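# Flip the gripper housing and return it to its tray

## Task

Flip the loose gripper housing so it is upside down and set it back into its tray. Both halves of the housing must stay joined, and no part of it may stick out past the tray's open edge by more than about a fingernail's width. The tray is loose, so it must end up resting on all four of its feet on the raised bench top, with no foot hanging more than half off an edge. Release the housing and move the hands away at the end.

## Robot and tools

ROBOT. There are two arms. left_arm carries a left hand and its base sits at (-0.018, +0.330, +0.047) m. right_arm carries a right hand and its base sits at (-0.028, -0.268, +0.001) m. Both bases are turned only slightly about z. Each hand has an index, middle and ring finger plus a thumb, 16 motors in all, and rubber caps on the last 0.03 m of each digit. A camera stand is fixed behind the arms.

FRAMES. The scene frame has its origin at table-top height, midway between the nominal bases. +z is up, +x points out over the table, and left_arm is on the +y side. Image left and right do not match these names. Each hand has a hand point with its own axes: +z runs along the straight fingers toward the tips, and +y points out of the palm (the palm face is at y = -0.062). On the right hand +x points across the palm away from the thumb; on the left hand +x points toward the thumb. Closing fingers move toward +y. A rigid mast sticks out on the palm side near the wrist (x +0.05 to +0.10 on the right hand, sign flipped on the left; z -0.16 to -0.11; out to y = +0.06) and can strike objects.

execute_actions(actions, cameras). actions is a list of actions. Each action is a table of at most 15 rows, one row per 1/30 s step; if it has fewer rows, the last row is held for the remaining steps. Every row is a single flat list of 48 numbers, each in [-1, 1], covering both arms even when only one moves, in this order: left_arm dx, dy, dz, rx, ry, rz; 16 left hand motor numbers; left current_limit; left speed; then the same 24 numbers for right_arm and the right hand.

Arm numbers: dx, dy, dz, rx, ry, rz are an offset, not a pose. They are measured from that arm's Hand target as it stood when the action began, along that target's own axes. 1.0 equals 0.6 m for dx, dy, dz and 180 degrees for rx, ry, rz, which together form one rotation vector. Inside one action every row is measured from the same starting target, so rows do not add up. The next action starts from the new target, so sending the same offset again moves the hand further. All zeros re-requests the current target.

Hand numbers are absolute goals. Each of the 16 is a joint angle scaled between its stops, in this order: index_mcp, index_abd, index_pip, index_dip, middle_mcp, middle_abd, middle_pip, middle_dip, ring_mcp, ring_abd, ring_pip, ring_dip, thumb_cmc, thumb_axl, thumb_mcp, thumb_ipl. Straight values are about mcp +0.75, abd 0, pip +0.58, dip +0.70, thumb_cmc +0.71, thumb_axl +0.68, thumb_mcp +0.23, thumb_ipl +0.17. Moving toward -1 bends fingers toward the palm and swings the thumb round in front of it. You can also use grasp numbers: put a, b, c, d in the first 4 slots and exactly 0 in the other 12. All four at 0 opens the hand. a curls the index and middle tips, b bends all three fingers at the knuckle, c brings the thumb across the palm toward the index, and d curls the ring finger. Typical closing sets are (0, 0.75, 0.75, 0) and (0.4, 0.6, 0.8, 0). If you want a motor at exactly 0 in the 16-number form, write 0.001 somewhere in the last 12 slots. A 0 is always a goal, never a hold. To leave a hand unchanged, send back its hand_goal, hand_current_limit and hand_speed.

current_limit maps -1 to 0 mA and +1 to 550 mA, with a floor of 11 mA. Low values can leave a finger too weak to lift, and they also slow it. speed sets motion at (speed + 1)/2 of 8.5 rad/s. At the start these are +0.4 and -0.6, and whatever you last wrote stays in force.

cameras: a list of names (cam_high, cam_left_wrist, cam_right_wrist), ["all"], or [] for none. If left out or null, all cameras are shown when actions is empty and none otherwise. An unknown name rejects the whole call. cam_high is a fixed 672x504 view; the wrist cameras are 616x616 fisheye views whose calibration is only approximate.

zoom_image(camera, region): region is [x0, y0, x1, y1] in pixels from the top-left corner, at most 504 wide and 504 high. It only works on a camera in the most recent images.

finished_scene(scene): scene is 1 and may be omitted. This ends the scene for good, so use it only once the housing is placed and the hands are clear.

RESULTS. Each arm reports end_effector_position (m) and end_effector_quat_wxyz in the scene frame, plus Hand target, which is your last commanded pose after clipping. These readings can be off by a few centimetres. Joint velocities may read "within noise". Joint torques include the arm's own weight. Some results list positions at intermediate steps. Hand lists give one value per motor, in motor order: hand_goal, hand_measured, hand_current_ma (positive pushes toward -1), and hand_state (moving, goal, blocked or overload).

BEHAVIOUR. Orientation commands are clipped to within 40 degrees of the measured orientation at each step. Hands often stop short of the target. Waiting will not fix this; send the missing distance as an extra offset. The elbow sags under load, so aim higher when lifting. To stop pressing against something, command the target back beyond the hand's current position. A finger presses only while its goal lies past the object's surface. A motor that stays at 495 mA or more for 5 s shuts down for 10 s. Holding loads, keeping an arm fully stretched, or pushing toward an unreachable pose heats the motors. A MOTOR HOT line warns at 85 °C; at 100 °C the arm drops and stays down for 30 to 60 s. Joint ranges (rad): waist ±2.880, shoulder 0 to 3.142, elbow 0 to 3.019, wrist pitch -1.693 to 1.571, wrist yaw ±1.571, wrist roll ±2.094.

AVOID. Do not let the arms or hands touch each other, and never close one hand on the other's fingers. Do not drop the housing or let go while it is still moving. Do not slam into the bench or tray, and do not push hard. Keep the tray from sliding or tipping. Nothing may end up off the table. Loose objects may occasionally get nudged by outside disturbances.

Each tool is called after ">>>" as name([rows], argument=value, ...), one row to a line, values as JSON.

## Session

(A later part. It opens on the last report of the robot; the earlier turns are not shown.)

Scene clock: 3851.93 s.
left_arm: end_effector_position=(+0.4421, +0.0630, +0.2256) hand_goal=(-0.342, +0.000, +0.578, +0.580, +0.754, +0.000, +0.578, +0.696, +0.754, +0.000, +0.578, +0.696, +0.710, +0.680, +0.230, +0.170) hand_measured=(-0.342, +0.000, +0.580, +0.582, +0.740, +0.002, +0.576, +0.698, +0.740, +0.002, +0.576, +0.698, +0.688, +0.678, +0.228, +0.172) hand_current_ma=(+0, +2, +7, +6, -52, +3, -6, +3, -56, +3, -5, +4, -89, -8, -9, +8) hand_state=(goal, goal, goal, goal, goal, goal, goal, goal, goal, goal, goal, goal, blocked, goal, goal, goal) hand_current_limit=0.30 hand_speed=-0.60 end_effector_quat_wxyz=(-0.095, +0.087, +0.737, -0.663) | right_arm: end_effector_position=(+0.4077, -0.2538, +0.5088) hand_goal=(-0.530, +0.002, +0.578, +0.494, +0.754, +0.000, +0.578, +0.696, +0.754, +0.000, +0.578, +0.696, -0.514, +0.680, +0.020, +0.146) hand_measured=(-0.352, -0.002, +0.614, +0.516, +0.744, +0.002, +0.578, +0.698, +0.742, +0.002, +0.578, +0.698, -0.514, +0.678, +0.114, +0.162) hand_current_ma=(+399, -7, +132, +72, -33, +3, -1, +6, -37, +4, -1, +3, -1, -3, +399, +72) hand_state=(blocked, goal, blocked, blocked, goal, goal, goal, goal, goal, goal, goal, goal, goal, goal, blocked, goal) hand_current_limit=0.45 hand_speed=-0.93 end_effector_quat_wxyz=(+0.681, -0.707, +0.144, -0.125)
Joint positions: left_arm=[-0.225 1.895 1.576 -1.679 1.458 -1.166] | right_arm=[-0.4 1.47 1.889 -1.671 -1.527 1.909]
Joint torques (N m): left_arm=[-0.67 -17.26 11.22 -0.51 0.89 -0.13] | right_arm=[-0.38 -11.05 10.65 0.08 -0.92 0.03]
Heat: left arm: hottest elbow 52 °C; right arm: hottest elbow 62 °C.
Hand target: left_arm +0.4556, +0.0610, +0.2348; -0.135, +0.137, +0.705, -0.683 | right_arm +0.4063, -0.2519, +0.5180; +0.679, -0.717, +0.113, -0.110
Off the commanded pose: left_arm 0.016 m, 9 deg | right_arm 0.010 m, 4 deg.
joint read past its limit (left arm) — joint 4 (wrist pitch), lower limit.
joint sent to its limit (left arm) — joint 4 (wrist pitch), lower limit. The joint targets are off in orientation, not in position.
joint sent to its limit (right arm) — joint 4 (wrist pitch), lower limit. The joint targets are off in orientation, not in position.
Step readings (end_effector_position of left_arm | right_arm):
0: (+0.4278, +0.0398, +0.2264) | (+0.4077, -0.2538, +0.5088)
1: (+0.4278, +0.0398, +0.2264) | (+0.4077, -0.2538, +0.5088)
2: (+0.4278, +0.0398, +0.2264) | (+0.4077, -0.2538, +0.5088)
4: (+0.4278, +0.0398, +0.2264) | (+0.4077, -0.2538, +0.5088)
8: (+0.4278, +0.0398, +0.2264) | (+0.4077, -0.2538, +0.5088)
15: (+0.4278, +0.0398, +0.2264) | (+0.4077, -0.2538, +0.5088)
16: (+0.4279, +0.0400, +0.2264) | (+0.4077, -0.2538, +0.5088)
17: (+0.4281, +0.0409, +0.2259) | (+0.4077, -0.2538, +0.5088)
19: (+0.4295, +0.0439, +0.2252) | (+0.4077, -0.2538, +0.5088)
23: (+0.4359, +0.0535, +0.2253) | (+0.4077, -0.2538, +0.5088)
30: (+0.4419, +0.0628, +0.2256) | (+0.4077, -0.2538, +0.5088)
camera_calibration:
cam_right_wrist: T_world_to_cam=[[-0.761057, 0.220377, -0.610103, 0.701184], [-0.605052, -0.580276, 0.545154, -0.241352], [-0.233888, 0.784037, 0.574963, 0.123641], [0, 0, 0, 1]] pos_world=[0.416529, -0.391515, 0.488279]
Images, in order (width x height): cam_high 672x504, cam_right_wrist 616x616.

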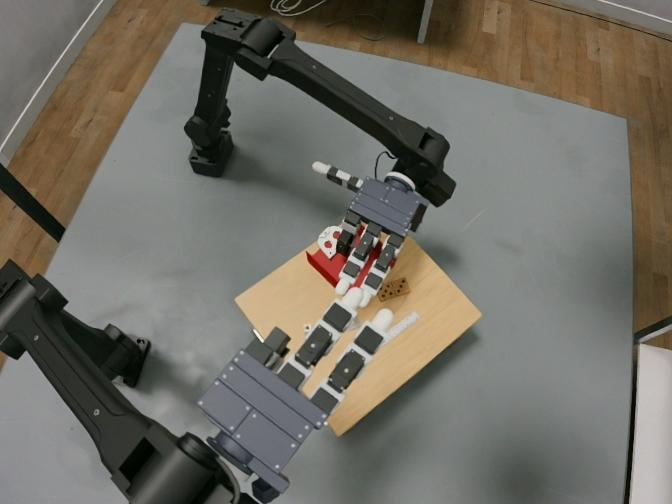

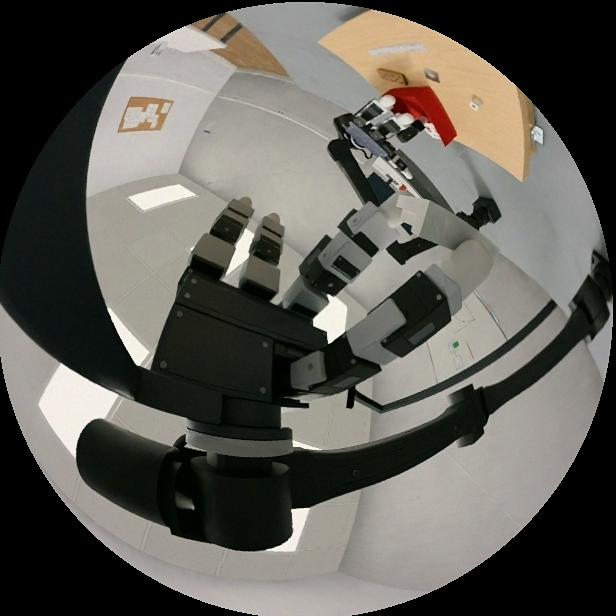

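>>> execute_actions([
  [[0.006,-0.06,0,0,0,0,-0.342,0,0.577,0.58,0.754,0,0.577,0.696,0.754,0,0.577,0.696,0.71,0.68,0.23,0.17,0.3,-0.6,0,0,0,0,0,0,-0.53,0.001,0.577,0.493,0.754,0,0.577,0.696,0.754,0,0.577,0.696,-0.514,0.68,0.02,0.146,0.45,-0.93]],
  [[0,-0.08,0,0,0,0,-0.342,0,0.577,0.58,0.754,0,0.577,0.696,0.754,0,0.577,0.696,0.71,0.68,0.23,0.17,0.3,-0.6,0,0,0,0,0,0,-0.53,0.001,0.577,0.493,0.754,0,0.577,0.696,0.754,0,0.577,0.696,-0.514,0.68,0.02,0.146,0.45,-0.93]],
  [[0.065,0,-0.013,0,0,0,-0.342,0,0.577,0.58,0.754,0,0.577,0.696,0.754,0,0.577,0.696,0.71,0.68,0.23,0.17,0.3,-0.6,0,0,0,0,0,0,-0.53,0.001,0.577,0.493,0.754,0,0.577,0.696,0.754,0,0.577,0.696,-0.514,0.68,0.02,0.146,0.45,-0.93]],
  [[0.065,0,-0.013,0,0,0,-0.342,0,0.577,0.58,0.754,0,0.577,0.696,0.754,0,0.577,0.696,0.71,0.68,0.23,0.17,0.3,-0.6,0,0,0,0,0,0,-0.53,0.001,0.577,0.493,0.754,0,0.577,0.696,0.754,0,0.577,0.696,-0.514,0.68,0.02,0.146,0.45,-0.93]],
], cameras=["all"])

>>> zoom_image(camera="cam_right_wrist", region=[385, 85, 455, 155])

>>> zoom_image(camera="cam_high", region=[295, 205, 395, 305])

>>> zoom_image(camera="cam_left_wrist", region=[60, 40, 300, 280])

Scene clock: 3897.57 s.
left_arm: end_effector_position=(+0.3837, +0.1002, +0.3159) hand_goal=(-0.342, +0.000, +0.578, +0.580, +0.754, +0.000, +0.578, +0.696, +0.754, +0.000, +0.578, +0.696, +0.710, +0.680, +0.230, +0.170) hand_measured=(-0.344, +0.000, +0.580, +0.582, +0.740, +0.002, +0.576, +0.698, +0.740, +0.002, +0.576, +0.698, +0.688, +0.678, +0.228, +0.172) hand_current_ma=(-3, +2, +4, +6, -52, +3, -6, +3, -56, +3, -5, +4, -89, -8, -9, +8) hand_state=(goal, goal, goal, goal, goal, goal, goal, goal, goal, goal, goal, goal, blocked, goal, goal, goal) hand_current_limit=0.30 hand_speed=-0.60 end_effector_quat_wxyz=(-0.070, +0.067, +0.746, -0.659) | right_arm: end_effector_position=(+0.4077, -0.2538, +0.5088) hand_goal=(-0.530, +0.002, +0.578, +0.494, +0.754, +0.000, +0.578, +0.696, +0.754, +0.000, +0.578, +0.696, -0.514, +0.680, +0.020, +0.146) hand_measured=(-0.352, -0.002, +0.614, +0.516, +0.744, +0.002, +0.578, +0.698, +0.742, +0.002, +0.578, +0.698, -0.514, +0.678, +0.114, +0.162) hand_current_ma=(+399, -7, +132, +72, -33, +3, -1, +6, -37, +4, -1, +3, -1, -3, +399, +72) hand_state=(blocked, goal, blocked, blocked, goal, goal, goal, goal, goal, goal, goal, goal, goal, goal, blocked, goal) hand_current_limit=0.45 hand_speed=-0.93 end_effector_quat_wxyz=(+0.681, -0.707, +0.144, -0.125)
Joint positions: left_arm=[-0.174 1.613 1.454 -1.679 1.445 -1.318] | right_arm=[-0.4 1.47 1.889 -1.671 -1.527 1.909]
Joint torques (N m): left_arm=[-0.38 -15.33 8.03 -0.28 0.96 0.1] | right_arm=[-0.21 -10.99 10.5 0.1 -0.95 0.04]
Heat: left arm: hottest elbow 54 °C; right arm: hottest elbow 62 °C.
Hand target: left_arm +0.3851, +0.1036, +0.3195; -0.135, +0.137, +0.705, -0.683 | right_arm +0.4063, -0.2519, +0.5180; +0.679, -0.717, +0.113, -0.110
Off the commanded pose: left_arm 0.005 m, 12 deg | right_arm 0.010 m, 4 deg.
joint read past its limit (left arm) — joint 4 (wrist pitch), lower limit.
joint sent to its limit (left arm) — joint 4 (wrist pitch), lower limit. The joint targets are off in orientation, not in position.
joint sent to its limit (right arm) — joint 4 (wrist pitch), lower limit. The joint targets are off in orientation, not in position.
Step readings (end_effector_position of left_arm | right_arm):
0: (+0.4421, +0.0630, +0.2256) | (+0.4077, -0.2538, +0.5088)
1: (+0.4421, +0.0630, +0.2256) | (+0.4077, -0.2538, +0.5088)
2: (+0.4422, +0.0630, +0.2260) | (+0.4077, -0.2538, +0.5088)
4: (+0.4423, +0.0630, +0.2276) | (+0.4077, -0.2538, +0.5088)
8: (+0.4420, +0.0631, +0.2355) | (+0.4077, -0.2538, +0.5088)
15: (+0.4420, +0.0631, +0.2501) | (+0.4077, -0.2538, +0.5088)
16: (+0.4422, +0.0630, +0.2511) | (+0.4077, -0.2538, +0.5088)
17: (+0.4421, +0.0630, +0.2525) | (+0.4077, -0.2538, +0.5088)
19: (+0.4421, +0.0630, +0.2576) | (+0.4077, -0.2538, +0.5088)
23: (+0.4431, +0.0623, +0.2764) | (+0.4077, -0.2538, +0.5088)
30: (+0.4435, +0.0612, +0.3033) | (+0.4077, -0.2538, +0.5088)
31: (+0.4434, +0.0612, +0.3039) | (+0.4077, -0.2538, +0.5088)
32: (+0.4429, +0.0614, +0.3044) | (+0.4077, -0.2538, +0.5088)
34: (+0.4374, +0.0636, +0.3030) | (+0.4077, -0.2538, +0.5088)
38: (+0.4231, +0.0717, +0.3036) | (+0.4077, -0.2538, +0.5088)
45: (+0.4188, +0.0773, +0.3159) | (+0.4077, -0.2538, +0.5088)
46: (+0.4182, +0.0776, +0.3161) | (+0.4077, -0.2538, +0.5088)
47: (+0.4164, +0.0791, +0.3155) | (+0.4077, -0.2538, +0.5088)
49: (+0.4053, +0.0840, +0.3105) | (+0.4077, -0.2538, +0.5088)
53: (+0.3881, +0.0945, +0.3060) | (+0.4077, -0.2538, +0.5088)
60: (+0.3845, +0.0999, +0.3165) | (+0.4077, -0.2538, +0.5088)
camera_calibration:
cam_left_wrist: T_world_to_cam=[[0.741755, -0.174492, 0.647574, -0.509014], [-0.305354, 0.771812, 0.557732, -0.188475], [-0.597126, -0.61144, 0.519213, 0.248976], [0, 0, 0, 1]] pos_world=[0.468682, 0.208882, 0.305472]
cam_right_wrist: T_world_to_cam=[[-0.761057, 0.220377, -0.610103, 0.701184], [-0.605052, -0.580276, 0.545154, -0.241352], [-0.233888, 0.784037, 0.574963, 0.123641], [0, 0, 0, 1]] pos_world=[0.416529, -0.391515, 0.488279]

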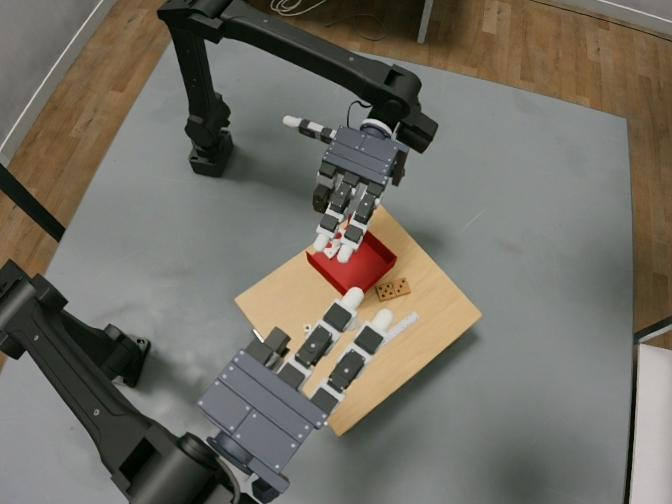

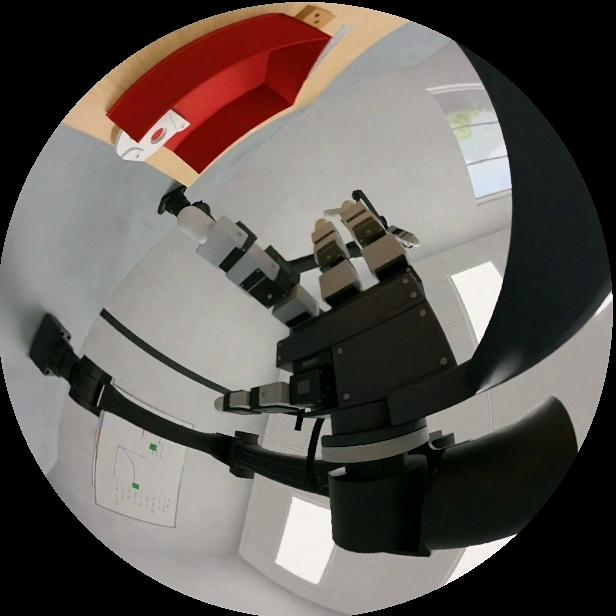

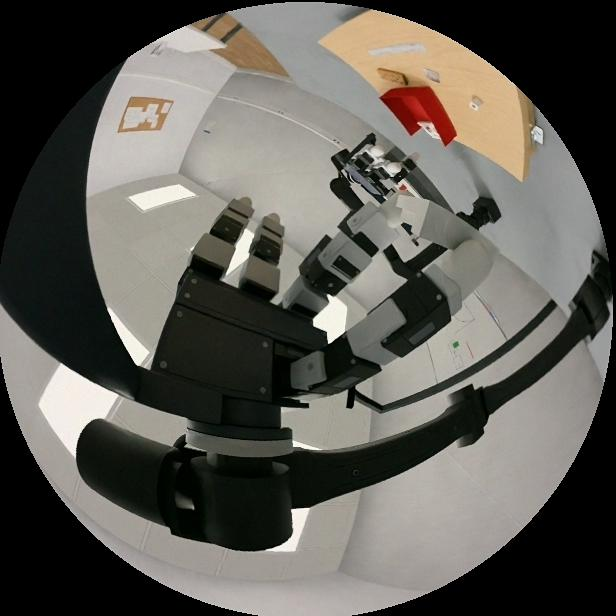

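Scaled by 7.200 from the camera's 616x616 image, which has a finer 880x880 frame.

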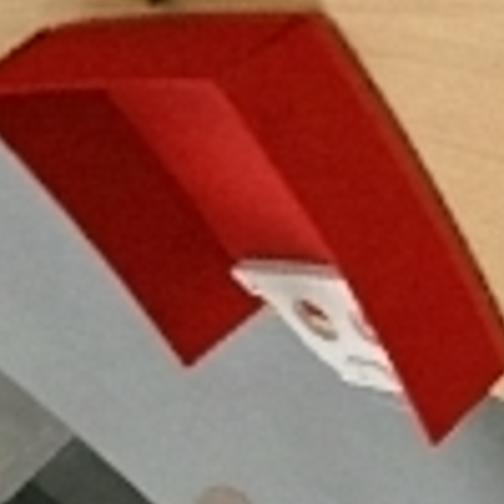

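Scaled by 5.040 from the camera's 672x504 image, which has a finer 960x720 frame.

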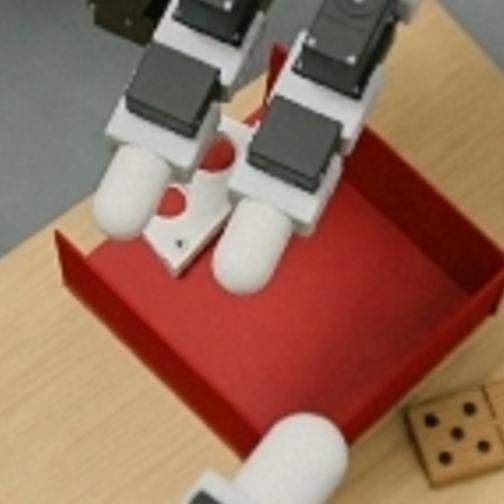

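Scaled by 2.100 from the camera's 616x616 image, which has a finer 880x880 frame.

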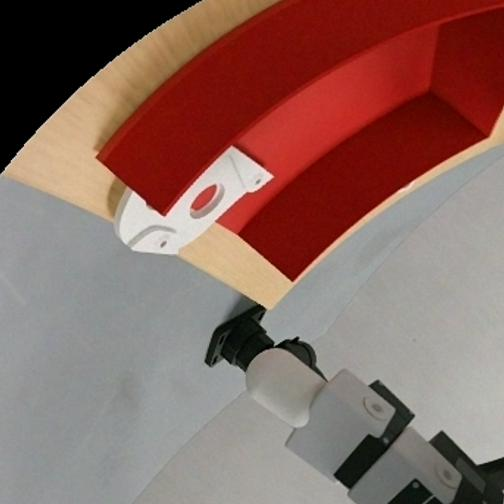

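>>> execute_actions([
  [[0.0032,0.055,-0.0077,0,0,0,-0.342,0,0.577,0.58,0.754,0,0.577,0.696,0.754,0,0.577,0.696,0.71,0.68,0.23,0.17,0.3,-0.6,0,0,0,0,0,0,-0.53,0.001,0.577,0.493,0.754,0,0.577,0.696,0.754,0,0.577,0.696,-0.514,0.68,0.02,0.146,0.45,-0.93]],
  [[0,0.055,0,0,0,0,-0.342,0,0.577,0.58,0.754,0,0.577,0.696,0.754,0,0.577,0.696,0.71,0.68,0.23,0.17,0.3,-0.6,0,0,0,0,0,0,-0.53,0.001,0.577,0.493,0.754,0,0.577,0.696,0.754,0,0.577,0.696,-0.514,0.68,0.02,0.146,0.45,-0.93]],
  [[0,0.04,0,0,0,0,-0.342,0,0.577,0.58,0.754,0,0.577,0.696,0.754,0,0.577,0.696,0.71,0.68,0.23,0.17,0.3,-0.6,0,0,0,0,0,0,-0.53,0.001,0.577,0.493,0.754,0,0.577,0.696,0.754,0,0.577,0.696,-0.514,0.68,0.02,0.146,0.45,-0.93]],
], cameras=["cam_left_wrist","cam_right_wrist"])

>>> zoom_image(camera="cam_left_wrist", region=[60, 40, 300, 280])

>>> zoom_image(camera="cam_right_wrist", region=[385, 85, 455, 155])

Scene clock: 3911.00 s.
left_arm: end_effector_position=(+0.3814, +0.1083, +0.2339) hand_goal=(-0.342, +0.000, +0.578, +0.580, +0.754, +0.000, +0.578, +0.696, +0.754, +0.000, +0.578, +0.696, +0.710, +0.680, +0.230, +0.170) hand_measured=(-0.344, +0.000, +0.580, +0.582, +0.740, +0.002, +0.576, +0.698, +0.740, +0.002, +0.576, +0.698, +0.688, +0.678, +0.228, +0.172) hand_current_ma=(-3, +2, +4, +6, -52, +3, -6, +3, -56, +3, -5, +4, -89, -8, -9, +8) hand_state=(goal, goal, goal, goal, goal, goal, goal, goal, goal, goal, goal, goal, blocked, goal, goal, goal) hand_current_limit=0.30 hand_speed=-0.60 end_effector_quat_wxyz=(-0.074, +0.086, +0.752, -0.650) | right_arm: end_effector_position=(+0.4077, -0.2538, +0.5088) hand_goal=(-0.530, +0.002, +0.578, +0.494, +0.754, +0.000, +0.578, +0.696, +0.754, +0.000, +0.578, +0.696, -0.514, +0.680, +0.020, +0.146) hand_measured=(-0.352, -0.002, +0.614, +0.516, +0.744, +0.002, +0.578, +0.698, +0.742, +0.002, +0.578, +0.698, -0.514, +0.678, +0.114, +0.162) hand_current_ma=(+399, -7, +132, +72, -33, +3, -1, +6, -37, +4, -1, +3, -1, -3, +399, +72) hand_state=(blocked, goal, blocked, blocked, goal, goal, goal, goal, goal, goal, goal, goal, goal, goal, blocked, goal) hand_current_limit=0.45 hand_speed=-0.93 end_effector_quat_wxyz=(+0.681, -0.707, +0.144, -0.125)
Joint positions: left_arm=[-0.165 1.703 1.343 -1.679 1.408 -1.097] | right_arm=[-0.4 1.47 1.889 -1.671 -1.527 1.909]
Joint torques (N m): left_arm=[-0.5 -14.33 7.6 -0.42 0.85 0.15] | right_arm=[-0.38 -10.99 10.52 0.1 -0.94 0]
Heat: left arm: hottest elbow 54 °C; right arm: hottest elbow 62 °C.
Hand target: left_arm +0.3858, +0.1113, +0.2296; -0.135, +0.137, +0.705, -0.683 | right_arm +0.4063, -0.2519, +0.5180; +0.679, -0.717, +0.113, -0.110
Off the commanded pose: left_arm 0.007 m, 11 deg | right_arm 0.010 m, 4 deg.
joint read past its limit (left arm) — joint 4 (wrist pitch), lower limit.
joint sent to its limit (left arm) — joint 4 (wrist pitch), lower limit. The joint targets are off in orientation, not in position.
joint sent to its limit (right arm) — joint 4 (wrist pitch), lower limit. The joint targets are off in orientation, not in position.
Step readings (end_effector_position of left_arm | right_arm):
0: (+0.3837, +0.1002, +0.3159) | (+0.4077, -0.2538, +0.5088)
1: (+0.3835, +0.1003, +0.3154) | (+0.4077, -0.2538, +0.5088)
2: (+0.3835, +0.1008, +0.3143) | (+0.4077, -0.2538, +0.5088)
4: (+0.3824, +0.1028, +0.3092) | (+0.4077, -0.2538, +0.5088)
8: (+0.3775, +0.1056, +0.2961) | (+0.4077, -0.2538, +0.5088)
15: (+0.3793, +0.1064, +0.2918) | (+0.4077, -0.2538, +0.5088)
16: (+0.3794, +0.1063, +0.2916) | (+0.4077, -0.2538, +0.5088)
17: (+0.3795, +0.1064, +0.2905) | (+0.4077, -0.2538, +0.5088)
19: (+0.3789, +0.1065, +0.2860) | (+0.4077, -0.2538, +0.5088)
23: (+0.3777, +0.1073, +0.2697) | (+0.4077, -0.2538, +0.5088)
30: (+0.3799, +0.1077, +0.2553) | (+0.4077, -0.2538, +0.5088)
31: (+0.3801, +0.1077, +0.2552) | (+0.4077, -0.2538, +0.5088)
32: (+0.3804, +0.1076, +0.2550) | (+0.4077, -0.2538, +0.5088)
34: (+0.3807, +0.1076, +0.2532) | (+0.4077, -0.2538, +0.5088)
38: (+0.3801, +0.1080, +0.2442) | (+0.4077, -0.2538, +0.5088)
45: (+0.3810, +0.1084, +0.2341) | (+0.4077, -0.2538, +0.5088)
camera_calibration:
cam_left_wrist: T_world_to_cam=[[0.720865, -0.212621, 0.659656, -0.443625], [-0.29122, 0.77076, 0.566674, -0.157049], [-0.628923, -0.6006, 0.493695, 0.312091], [0, 0, 0, 1]] pos_world=[0.470339, 0.214166, 0.227557]
cam_right_wrist: T_world_to_cam=[[-0.761057, 0.220377, -0.610103, 0.701184], [-0.605052, -0.580276, 0.545154, -0.241352], [-0.233888, 0.784037, 0.574963, 0.123641], [0, 0, 0, 1]] pos_world=[0.416529, -0.391515, 0.488279]
Images, in order (width x height): cam_left_wrist 616x616, cam_right_wrist 616x616.

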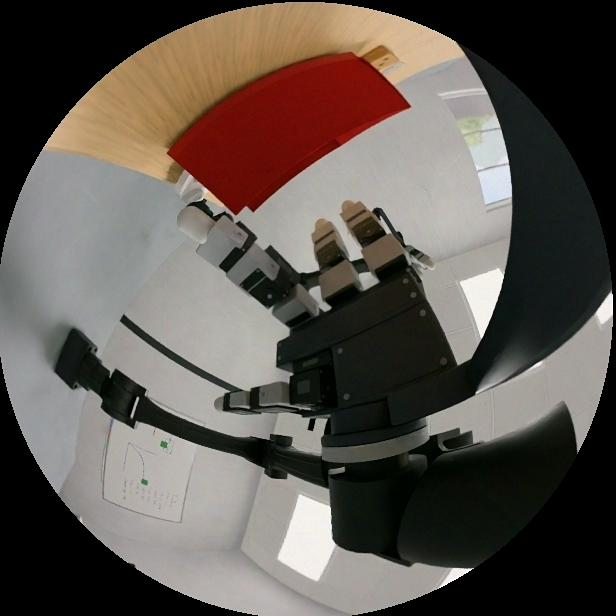

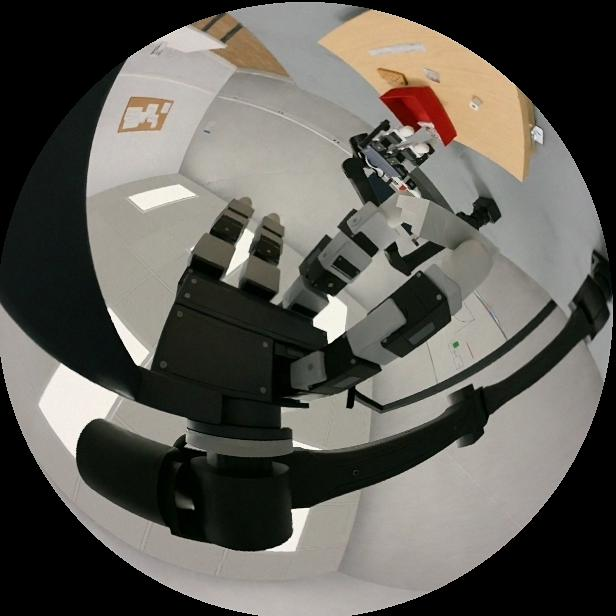

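Scaled by 2.100 from the camera's 616x616 image, which has a finer 880x880 frame.

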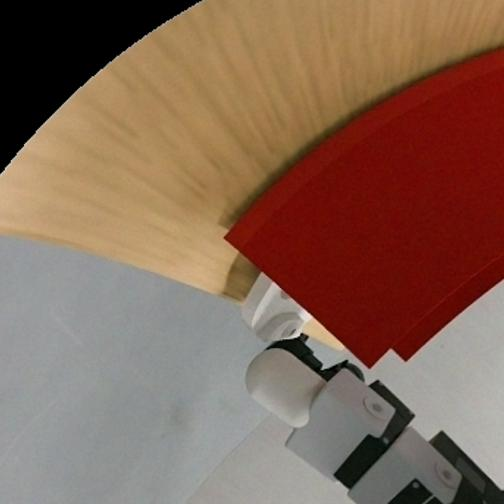

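Scaled by 7.200 from the camera's 616x616 image, which has a finer 880x880 frame.

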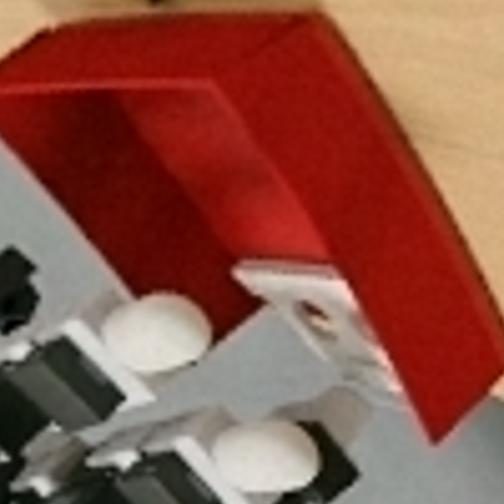

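>>> execute_actions([
  [[0,0.012,0,0,0,0,-0.342,0,0.577,0.58,0.754,0,0.577,0.696,0.754,0,0.577,0.696,0.71,0.68,0.23,0.17,0.3,-0.6,0,0,0,0,0,0,-0.53,0.001,0.577,0.493,0.754,0,0.577,0.696,0.754,0,0.577,0.696,-0.514,0.68,0.02,0.146,0.45,-0.93]],
  [[-0.028,0,0.008,0,0,0,-0.342,0,0.577,0.58,0.754,0,0.577,0.696,0.754,0,0.577,0.696,0.71,0.68,0.23,0.17,0.3,-0.6,0,0,0,0,0,0,-0.53,0.001,0.577,0.493,0.754,0,0.577,0.696,0.754,0,0.577,0.696,-0.514,0.68,0.02,0.146,0.45,-0.93]],
], cameras=["cam_left_wrist","cam_right_wrist"])

>>> zoom_image(camera="cam_left_wrist", region=[60, 40, 300, 280])

>>> zoom_image(camera="cam_right_wrist", region=[385, 85, 455, 155])

Scene clock: 3921.70 s.
left_arm: end_effector_position=(+0.3859, +0.1064, +0.2139) hand_goal=(-0.342, +0.000, +0.578, +0.580, +0.754, +0.000, +0.578, +0.696, +0.754, +0.000, +0.578, +0.696, +0.710, +0.680, +0.230, +0.170) hand_measured=(-0.344, +0.000, +0.580, +0.582, +0.740, +0.002, +0.576, +0.698, +0.740, +0.002, +0.576, +0.698, +0.688, +0.678, +0.228, +0.172) hand_current_ma=(-4, +2, +4, +6, -52, +3, -6, +3, -56, +3, -5, +4, -89, -8, -9, +8) hand_state=(goal, goal, goal, goal, goal, goal, goal, goal, goal, goal, goal, goal, blocked, goal, goal, goal) hand_current_limit=0.30 hand_speed=-0.60 end_effector_quat_wxyz=(-0.087, +0.077, +0.751, -0.650) | right_arm: end_effector_position=(+0.4077, -0.2538, +0.5088) hand_goal=(-0.530, +0.002, +0.578, +0.494, +0.754, +0.000, +0.578, +0.696, +0.754, +0.000, +0.578, +0.696, -0.514, +0.680, +0.020, +0.146) hand_measured=(-0.352, -0.002, +0.614, +0.516, +0.744, +0.002, +0.578, +0.698, +0.742, +0.002, +0.578, +0.698, -0.514, +0.678, +0.114, +0.162) hand_current_ma=(+399, -7, +132, +72, -33, +3, -1, +6, -37, +4, -1, +3, -1, -3, +399, +72) hand_state=(blocked, goal, blocked, blocked, goal, goal, goal, goal, goal, goal, goal, goal, goal, goal, blocked, goal) hand_current_limit=0.45 hand_speed=-0.93 end_effector_quat_wxyz=(+0.681, -0.707, +0.144, -0.125)
Joint positions: left_arm=[-0.167 1.754 1.347 -1.679 1.409 -1.08] | right_arm=[-0.4 1.47 1.889 -1.671 -1.527 1.909]
Joint torques (N m): left_arm=[-1.67 -14.74 10.59 -0.66 1.02 0] | right_arm=[-0.09 -11.11 10.51 0.12 -0.96 0.01]
Heat: left arm: hottest elbow 54 °C; right arm: hottest elbow 62 °C.
Hand target: left_arm +0.3997, +0.1007, +0.2223; -0.135, +0.137, +0.705, -0.683 | right_arm +0.4063, -0.2519, +0.5180; +0.679, -0.717, +0.113, -0.110
Off the commanded pose: left_arm 0.017 m, 11 deg | right_arm 0.010 m, 4 deg.
joint read past its limit (left arm) — joint 4 (wrist pitch), lower limit.
joint sent to its limit (left arm) — joint 4 (wrist pitch), lower limit. The joint targets are off in orientation, not in position.
joint sent to its limit (right arm) — joint 4 (wrist pitch), lower limit. The joint targets are off in orientation, not in position.
Step readings (end_effector_position of left_arm | right_arm):
0: (+0.3814, +0.1083, +0.2339) | (+0.4077, -0.2538, +0.5088)
1: (+0.3815, +0.1083, +0.2339) | (+0.4077, -0.2538, +0.5088)
2: (+0.3815, +0.1083, +0.2338) | (+0.4077, -0.2538, +0.5088)
4: (+0.3818, +0.1083, +0.2337) | (+0.4077, -0.2538, +0.5088)
8: (+0.3822, +0.1082, +0.2327) | (+0.4077, -0.2538, +0.5088)
15: (+0.3821, +0.1084, +0.2303) | (+0.4077, -0.2538, +0.5088)
16: (+0.3822, +0.1084, +0.2302) | (+0.4077, -0.2538, +0.5088)
17: (+0.3822, +0.1083, +0.2297) | (+0.4077, -0.2538, +0.5088)
19: (+0.3826, +0.1081, +0.2277) | (+0.4077, -0.2538, +0.5088)
23: (+0.3838, +0.1075, +0.2185) | (+0.4077, -0.2538, +0.5088)
30: (+0.3844, +0.1068, +0.2125) | (+0.4077, -0.2538, +0.5088)
camera_calibration:
cam_left_wrist: T_world_to_cam=[[0.739963, -0.216944, 0.636702, -0.43609], [-0.270515, 0.770663, 0.576975, -0.153075], [-0.615854, -0.599178, 0.511576, 0.3146], [0, 0, 0, 1]] pos_world=[0.475029, 0.211864, 0.205038]
cam_right_wrist: T_world_to_cam=[[-0.761057, 0.220377, -0.610103, 0.701184], [-0.605052, -0.580276, 0.545154, -0.241352], [-0.233888, 0.784037, 0.574963, 0.123641], [0, 0, 0, 1]] pos_world=[0.416529, -0.391515, 0.488279]
Images, in order (width x height): cam_left_wrist 616x616, cam_right_wrist 616x616.

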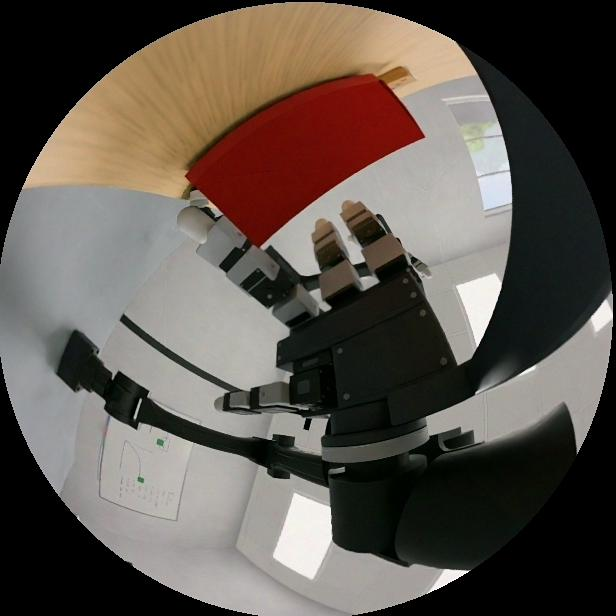

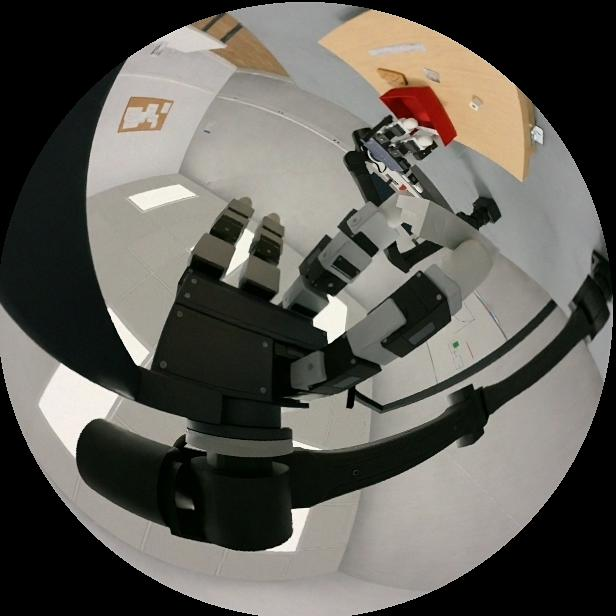

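Scaled by 2.100 from the camera's 616x616 image, which has a finer 880x880 frame.

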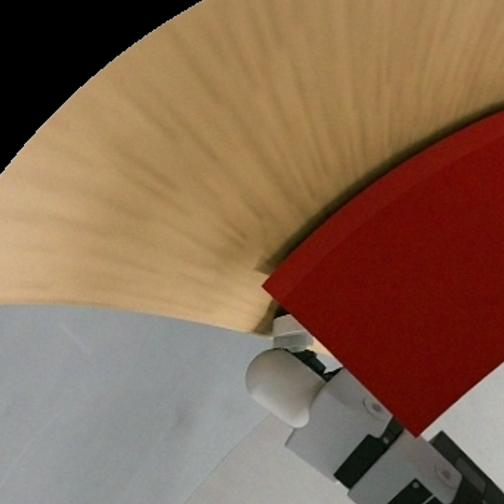

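Scaled by 7.200 from the camera's 616x616 image, which has a finer 880x880 frame.

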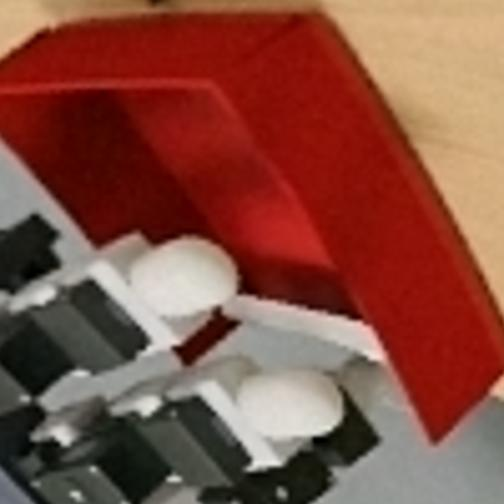

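>>> zoom_image(camera="cam_left_wrist", region=[160, 160, 260, 260])

>>> zoom_image(camera="cam_right_wrist", region=[405, 105, 455, 155])

Scaled by 5.040 from the camera's 616x616 image, which has a finer 880x880 frame.

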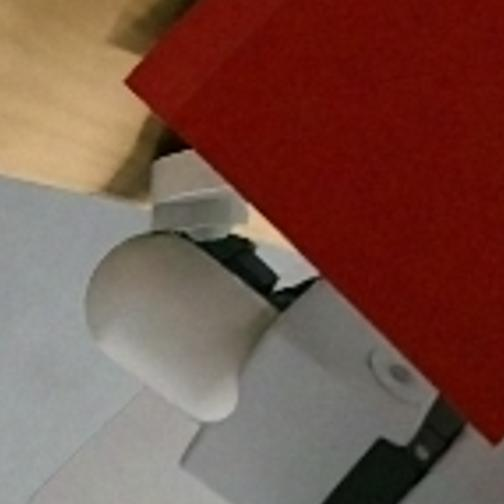

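Scaled by 10.080 from the camera's 616x616 image, which has a finer 880x880 frame.

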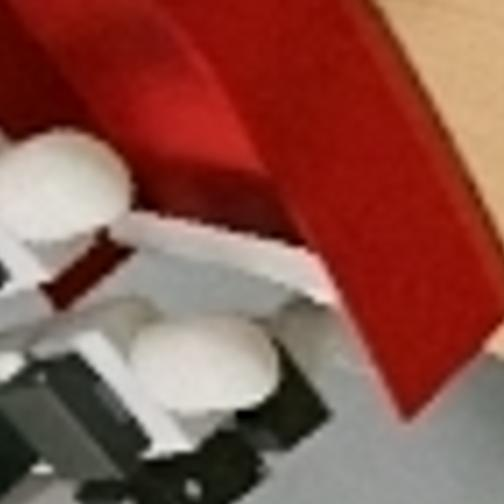

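>>> execute_actions([
  [[0.004,-0.018,0,0,0,0,-0.342,0,0.577,0.58,0.754,0,0.577,0.696,0.754,0,0.577,0.696,0.71,0.68,0.23,0.17,0.3,-0.6,0,0,0,0,0,0,-0.53,0.001,0.577,0.493,0.754,0,0.577,0.696,0.754,0,0.577,0.696,-0.514,0.68,0.02,0.146,0.45,-0.93]],
], cameras=["cam_left_wrist","cam_right_wrist"])

>>> zoom_image(camera="cam_left_wrist", region=[160, 160, 260, 260])

>>> zoom_image(camera="cam_right_wrist", region=[405, 105, 455, 155])

Scene clock: 3937.57 s.
left_arm: end_effector_position=(+0.3857, +0.1064, +0.2139) hand_goal=(-0.342, +0.000, +0.578, +0.580, +0.754, +0.000, +0.578, +0.696, +0.754, +0.000, +0.578, +0.696, +0.710, +0.680, +0.230, +0.170) hand_measured=(-0.344, +0.000, +0.580, +0.582, +0.740, +0.002, +0.576, +0.698, +0.740, +0.002, +0.576, +0.698, +0.688, +0.678, +0.228, +0.172) hand_current_ma=(-4, +2, +4, +6, -52, +3, -6, +3, -56, +3, -5, +4, -89, -8, -9, +8) hand_state=(goal, goal, goal, goal, goal, goal, goal, goal, goal, goal, goal, goal, blocked, goal, goal, goal) hand_current_limit=0.30 hand_speed=-0.60 end_effector_quat_wxyz=(-0.088, +0.077, +0.751, -0.650) | right_arm: end_effector_position=(+0.4077, -0.2538, +0.5088) hand_goal=(-0.530, +0.002, +0.578, +0.494, +0.754, +0.000, +0.578, +0.696, +0.754, +0.000, +0.578, +0.696, -0.514, +0.680, +0.020, +0.146) hand_measured=(-0.352, -0.002, +0.614, +0.516, +0.744, +0.002, +0.578, +0.698, +0.742, +0.002, +0.578, +0.698, -0.514, +0.678, +0.114, +0.162) hand_current_ma=(+399, -7, +132, +72, -33, +3, -1, +6, -37, +4, -1, +3, -1, -3, +399, +72) hand_state=(blocked, goal, blocked, blocked, goal, goal, goal, goal, goal, goal, goal, goal, goal, goal, blocked, goal) hand_current_limit=0.45 hand_speed=-0.93 end_effector_quat_wxyz=(+0.681, -0.707, +0.144, -0.125)
Joint positions: left_arm=[-0.167 1.754 1.347 -1.679 1.409 -1.082] | right_arm=[-0.4 1.47 1.889 -1.671 -1.527 1.909]
Joint torques (N m): left_arm=[-1.26 -16.62 10.65 -0.73 1.03 -0.22] | right_arm=[-0.44 -10.75 10.48 0.06 -0.94 0.02]
Heat: left arm: hottest elbow 55 °C; right arm: hottest elbow 62 °C.
Hand target: left_arm +0.3973, +0.1013, +0.2331; -0.135, +0.137, +0.705, -0.683 | right_arm +0.4063, -0.2519, +0.5180; +0.679, -0.717, +0.113, -0.110
Off the commanded pose: left_arm 0.023 m, 11 deg | right_arm 0.010 m, 4 deg.
joint read past its limit (left arm) — joint 4 (wrist pitch), lower limit.
joint sent to its limit (left arm) — joint 4 (wrist pitch), lower limit. The joint targets are off in orientation, not in position.
joint sent to its limit (right arm) — joint 4 (wrist pitch), lower limit. The joint targets are off in orientation, not in position.
Step readings (end_effector_position of left_arm | right_arm):
0: (+0.3859, +0.1064, +0.2139) | (+0.4077, -0.2538, +0.5088)
1: (+0.3859, +0.1064, +0.2139) | (+0.4077, -0.2538, +0.5088)
2: (+0.3859, +0.1064, +0.2139) | (+0.4077, -0.2538, +0.5088)
4: (+0.3859, +0.1064, +0.2139) | (+0.4077, -0.2538, +0.5088)
8: (+0.3859, +0.1064, +0.2139) | (+0.4077, -0.2538, +0.5088)
15: (+0.3858, +0.1064, +0.2139) | (+0.4077, -0.2538, +0.5088)
camera_calibration:
cam_left_wrist: T_world_to_cam=[[0.741443, -0.217013, 0.634955, -0.436185], [-0.269538, 0.770242, 0.577994, -0.153731], [-0.614501, -0.599694, 0.512597, 0.313847], [0, 0, 0, 1]] pos_world=[0.474829, 0.211964, 0.204936]
cam_right_wrist: T_world_to_cam=[[-0.761057, 0.220377, -0.610103, 0.701184], [-0.605052, -0.580276, 0.545154, -0.241352], [-0.233888, 0.784037, 0.574963, 0.123641], [0, 0, 0, 1]] pos_world=[0.416529, -0.391515, 0.488279]
Images, in order (width x height): cam_left_wrist 616x616, cam_right_wrist 616x616.

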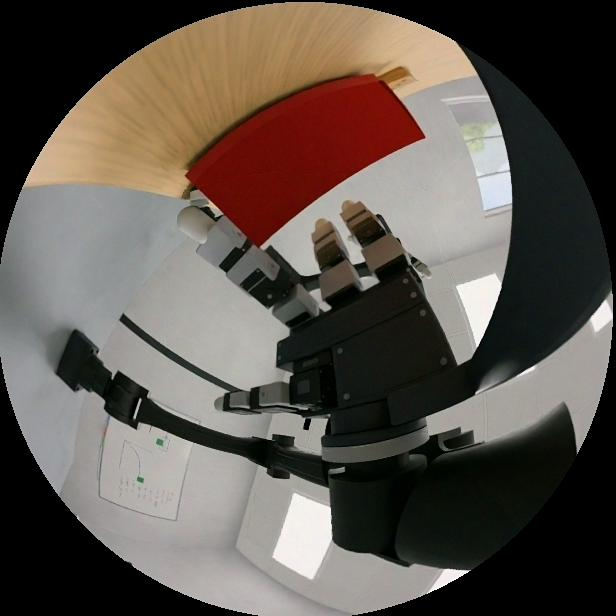

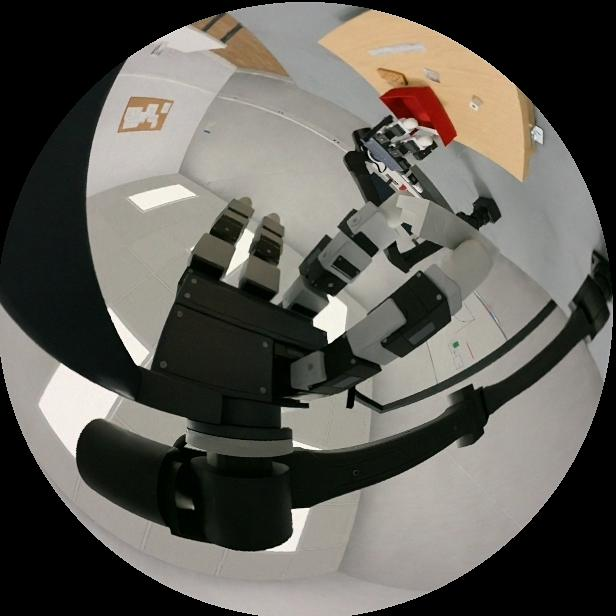

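Scaled by 5.040 from the camera's 616x616 image, which has a finer 880x880 frame.

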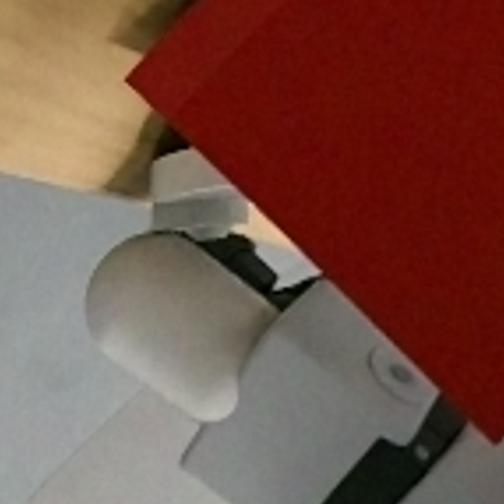

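Scaled by 10.080 from the camera's 616x616 image, which has a finer 880x880 frame.

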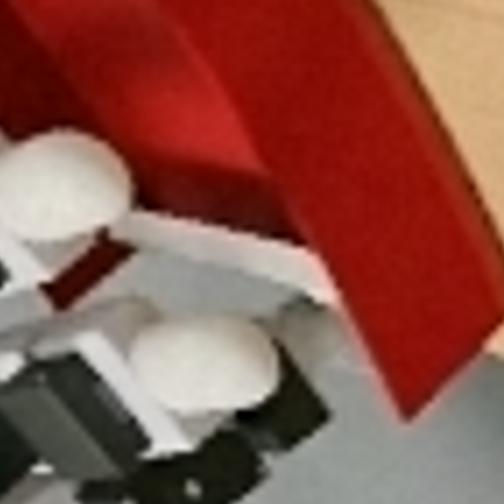

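>>> execute_actions([
  [[0.004,-0.01,0,0,0,0,-0.342,0,0.577,0.58,0.754,0,0.577,0.696,0.754,0,0.577,0.696,0.71,0.68,0.23,0.17,0.3,-0.6,0,0,0,0,0,0,-0.53,0.001,0.577,0.493,0.754,0,0.577,0.696,0.754,0,0.577,0.696,-0.514,0.68,0.02,0.146,0.45,-0.93]],
], cameras=["cam_left_wrist","cam_right_wrist"])

>>> zoom_image(camera="cam_left_wrist", region=[160, 160, 260, 260])

>>> zoom_image(camera="cam_right_wrist", region=[405, 105, 455, 155])

Scene clock: 3942.67 s.
left_arm: end_effector_position=(+0.3843, +0.1066, +0.2190) hand_goal=(-0.342, +0.000, +0.578, +0.580, +0.754, +0.000, +0.578, +0.696, +0.754, +0.000, +0.578, +0.696, +0.710, +0.680, +0.230, +0.170) hand_measured=(-0.344, +0.000, +0.580, +0.582, +0.740, +0.002, +0.576, +0.698, +0.740, +0.002, +0.576, +0.698, +0.688, +0.678, +0.228, +0.172) hand_current_ma=(-4, +2, +4, +6, -52, +3, -6, +3, -56, +3, -5, +4, -89, -8, -9, +8) hand_state=(goal, goal, goal, goal, goal, goal, goal, goal, goal, goal, goal, goal, blocked, goal, goal, goal) hand_current_limit=0.30 hand_speed=-0.60 end_effector_quat_wxyz=(-0.087, +0.076, +0.751, -0.650) | right_arm: end_effector_position=(+0.4077, -0.2538, +0.5088) hand_goal=(-0.530, +0.002, +0.578, +0.494, +0.754, +0.000, +0.578, +0.696, +0.754, +0.000, +0.578, +0.696, -0.514, +0.680, +0.020, +0.146) hand_measured=(-0.352, -0.002, +0.614, +0.516, +0.744, +0.002, +0.578, +0.698, +0.742, +0.002, +0.578, +0.698, -0.514, +0.678, +0.114, +0.162) hand_current_ma=(+399, -7, +132, +72, -33, +3, -1, +6, -37, +4, -1, +3, -1, -3, +399, +72) hand_state=(blocked, goal, blocked, blocked, goal, goal, goal, goal, goal, goal, goal, goal, goal, goal, blocked, goal) hand_current_limit=0.45 hand_speed=-0.93 end_effector_quat_wxyz=(+0.681, -0.707, +0.144, -0.125)
Joint positions: left_arm=[-0.167 1.743 1.347 -1.679 1.41 -1.094] | right_arm=[-0.4 1.47 1.889 -1.671 -1.527 1.909]
Joint torques (N m): left_arm=[-1.44 -16.97 10.69 -0.44 1.04 -0.21] | right_arm=[-0.44 -11.11 10.44 0.14 -0.93 0.02]
Heat: left arm: hottest elbow 55 °C; right arm: hottest elbow 62 °C.
Hand target: left_arm +0.3951, +0.1020, +0.2390; -0.135, +0.137, +0.705, -0.683 | right_arm +0.4063, -0.2519, +0.5180; +0.679, -0.717, +0.113, -0.110
Off the commanded pose: left_arm 0.023 m, 11 deg | right_arm 0.010 m, 4 deg.
joint read past its limit (left arm) — joint 4 (wrist pitch), lower limit.
joint sent to its limit (left arm) — joint 4 (wrist pitch), lower limit. The joint targets are off in orientation, not in position.
joint sent to its limit (right arm) — joint 4 (wrist pitch), lower limit. The joint targets are off in orientation, not in position.
Step readings (end_effector_position of left_arm | right_arm):
0: (+0.3857, +0.1064, +0.2139) | (+0.4077, -0.2538, +0.5088)
1: (+0.3857, +0.1064, +0.2140) | (+0.4077, -0.2538, +0.5088)
2: (+0.3856, +0.1064, +0.2140) | (+0.4077, -0.2538, +0.5088)
4: (+0.3854, +0.1065, +0.2142) | (+0.4077, -0.2538, +0.5088)
8: (+0.3849, +0.1066, +0.2163) | (+0.4077, -0.2538, +0.5088)
15: (+0.3844, +0.1066, +0.2190) | (+0.4077, -0.2538, +0.5088)
camera_calibration:
cam_left_wrist: T_world_to_cam=[[0.741911, -0.216103, 0.634719, -0.438517], [-0.270864, 0.769358, 0.578551, -0.15672], [-0.613352, -0.601156, 0.512261, 0.310329], [0, 0, 0, 1]] pos_world=[0.473232, 0.212365, 0.210035]
cam_right_wrist: T_world_to_cam=[[-0.761057, 0.220377, -0.610103, 0.701184], [-0.605052, -0.580276, 0.545154, -0.241352], [-0.233888, 0.784037, 0.574963, 0.123641], [0, 0, 0, 1]] pos_world=[0.416529, -0.391515, 0.488279]
Images, in order (width x height): cam_left_wrist 616x616, cam_right_wrist 616x616.

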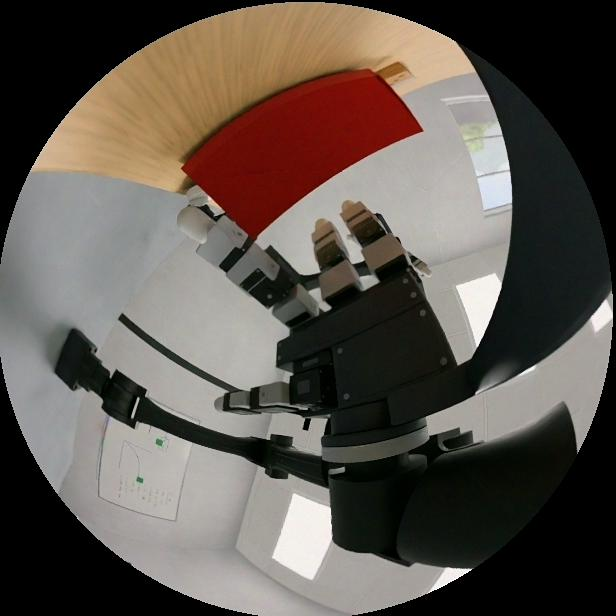

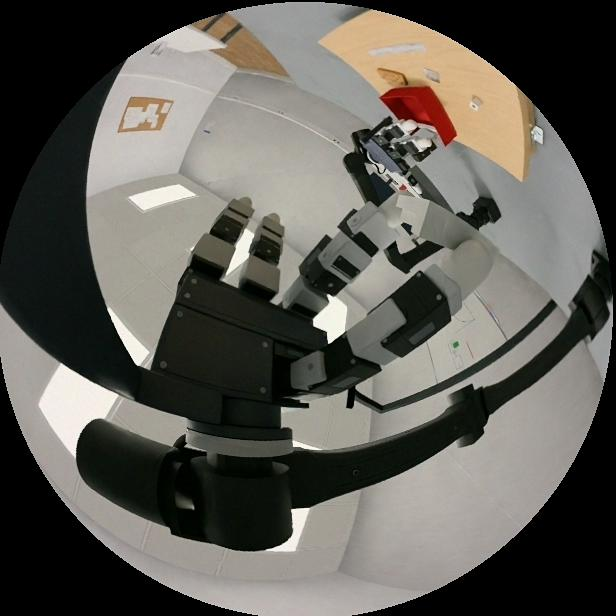

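Scaled by 5.040 from the camera's 616x616 image, which has a finer 880x880 frame.

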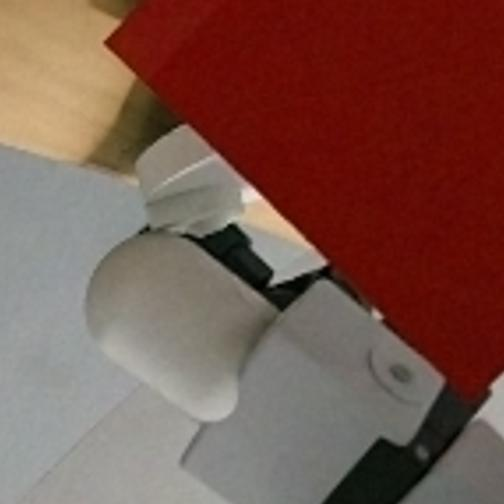

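Scaled by 10.080 from the camera's 616x616 image, which has a finer 880x880 frame.

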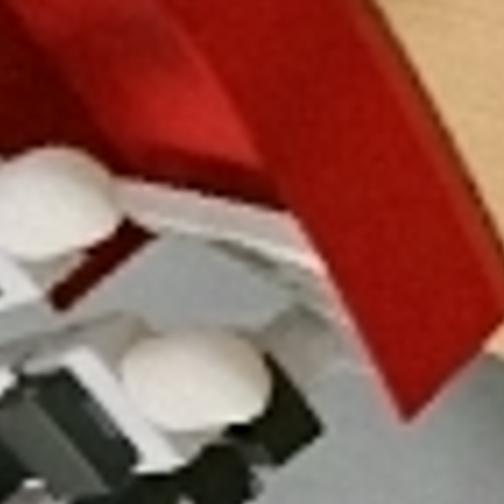

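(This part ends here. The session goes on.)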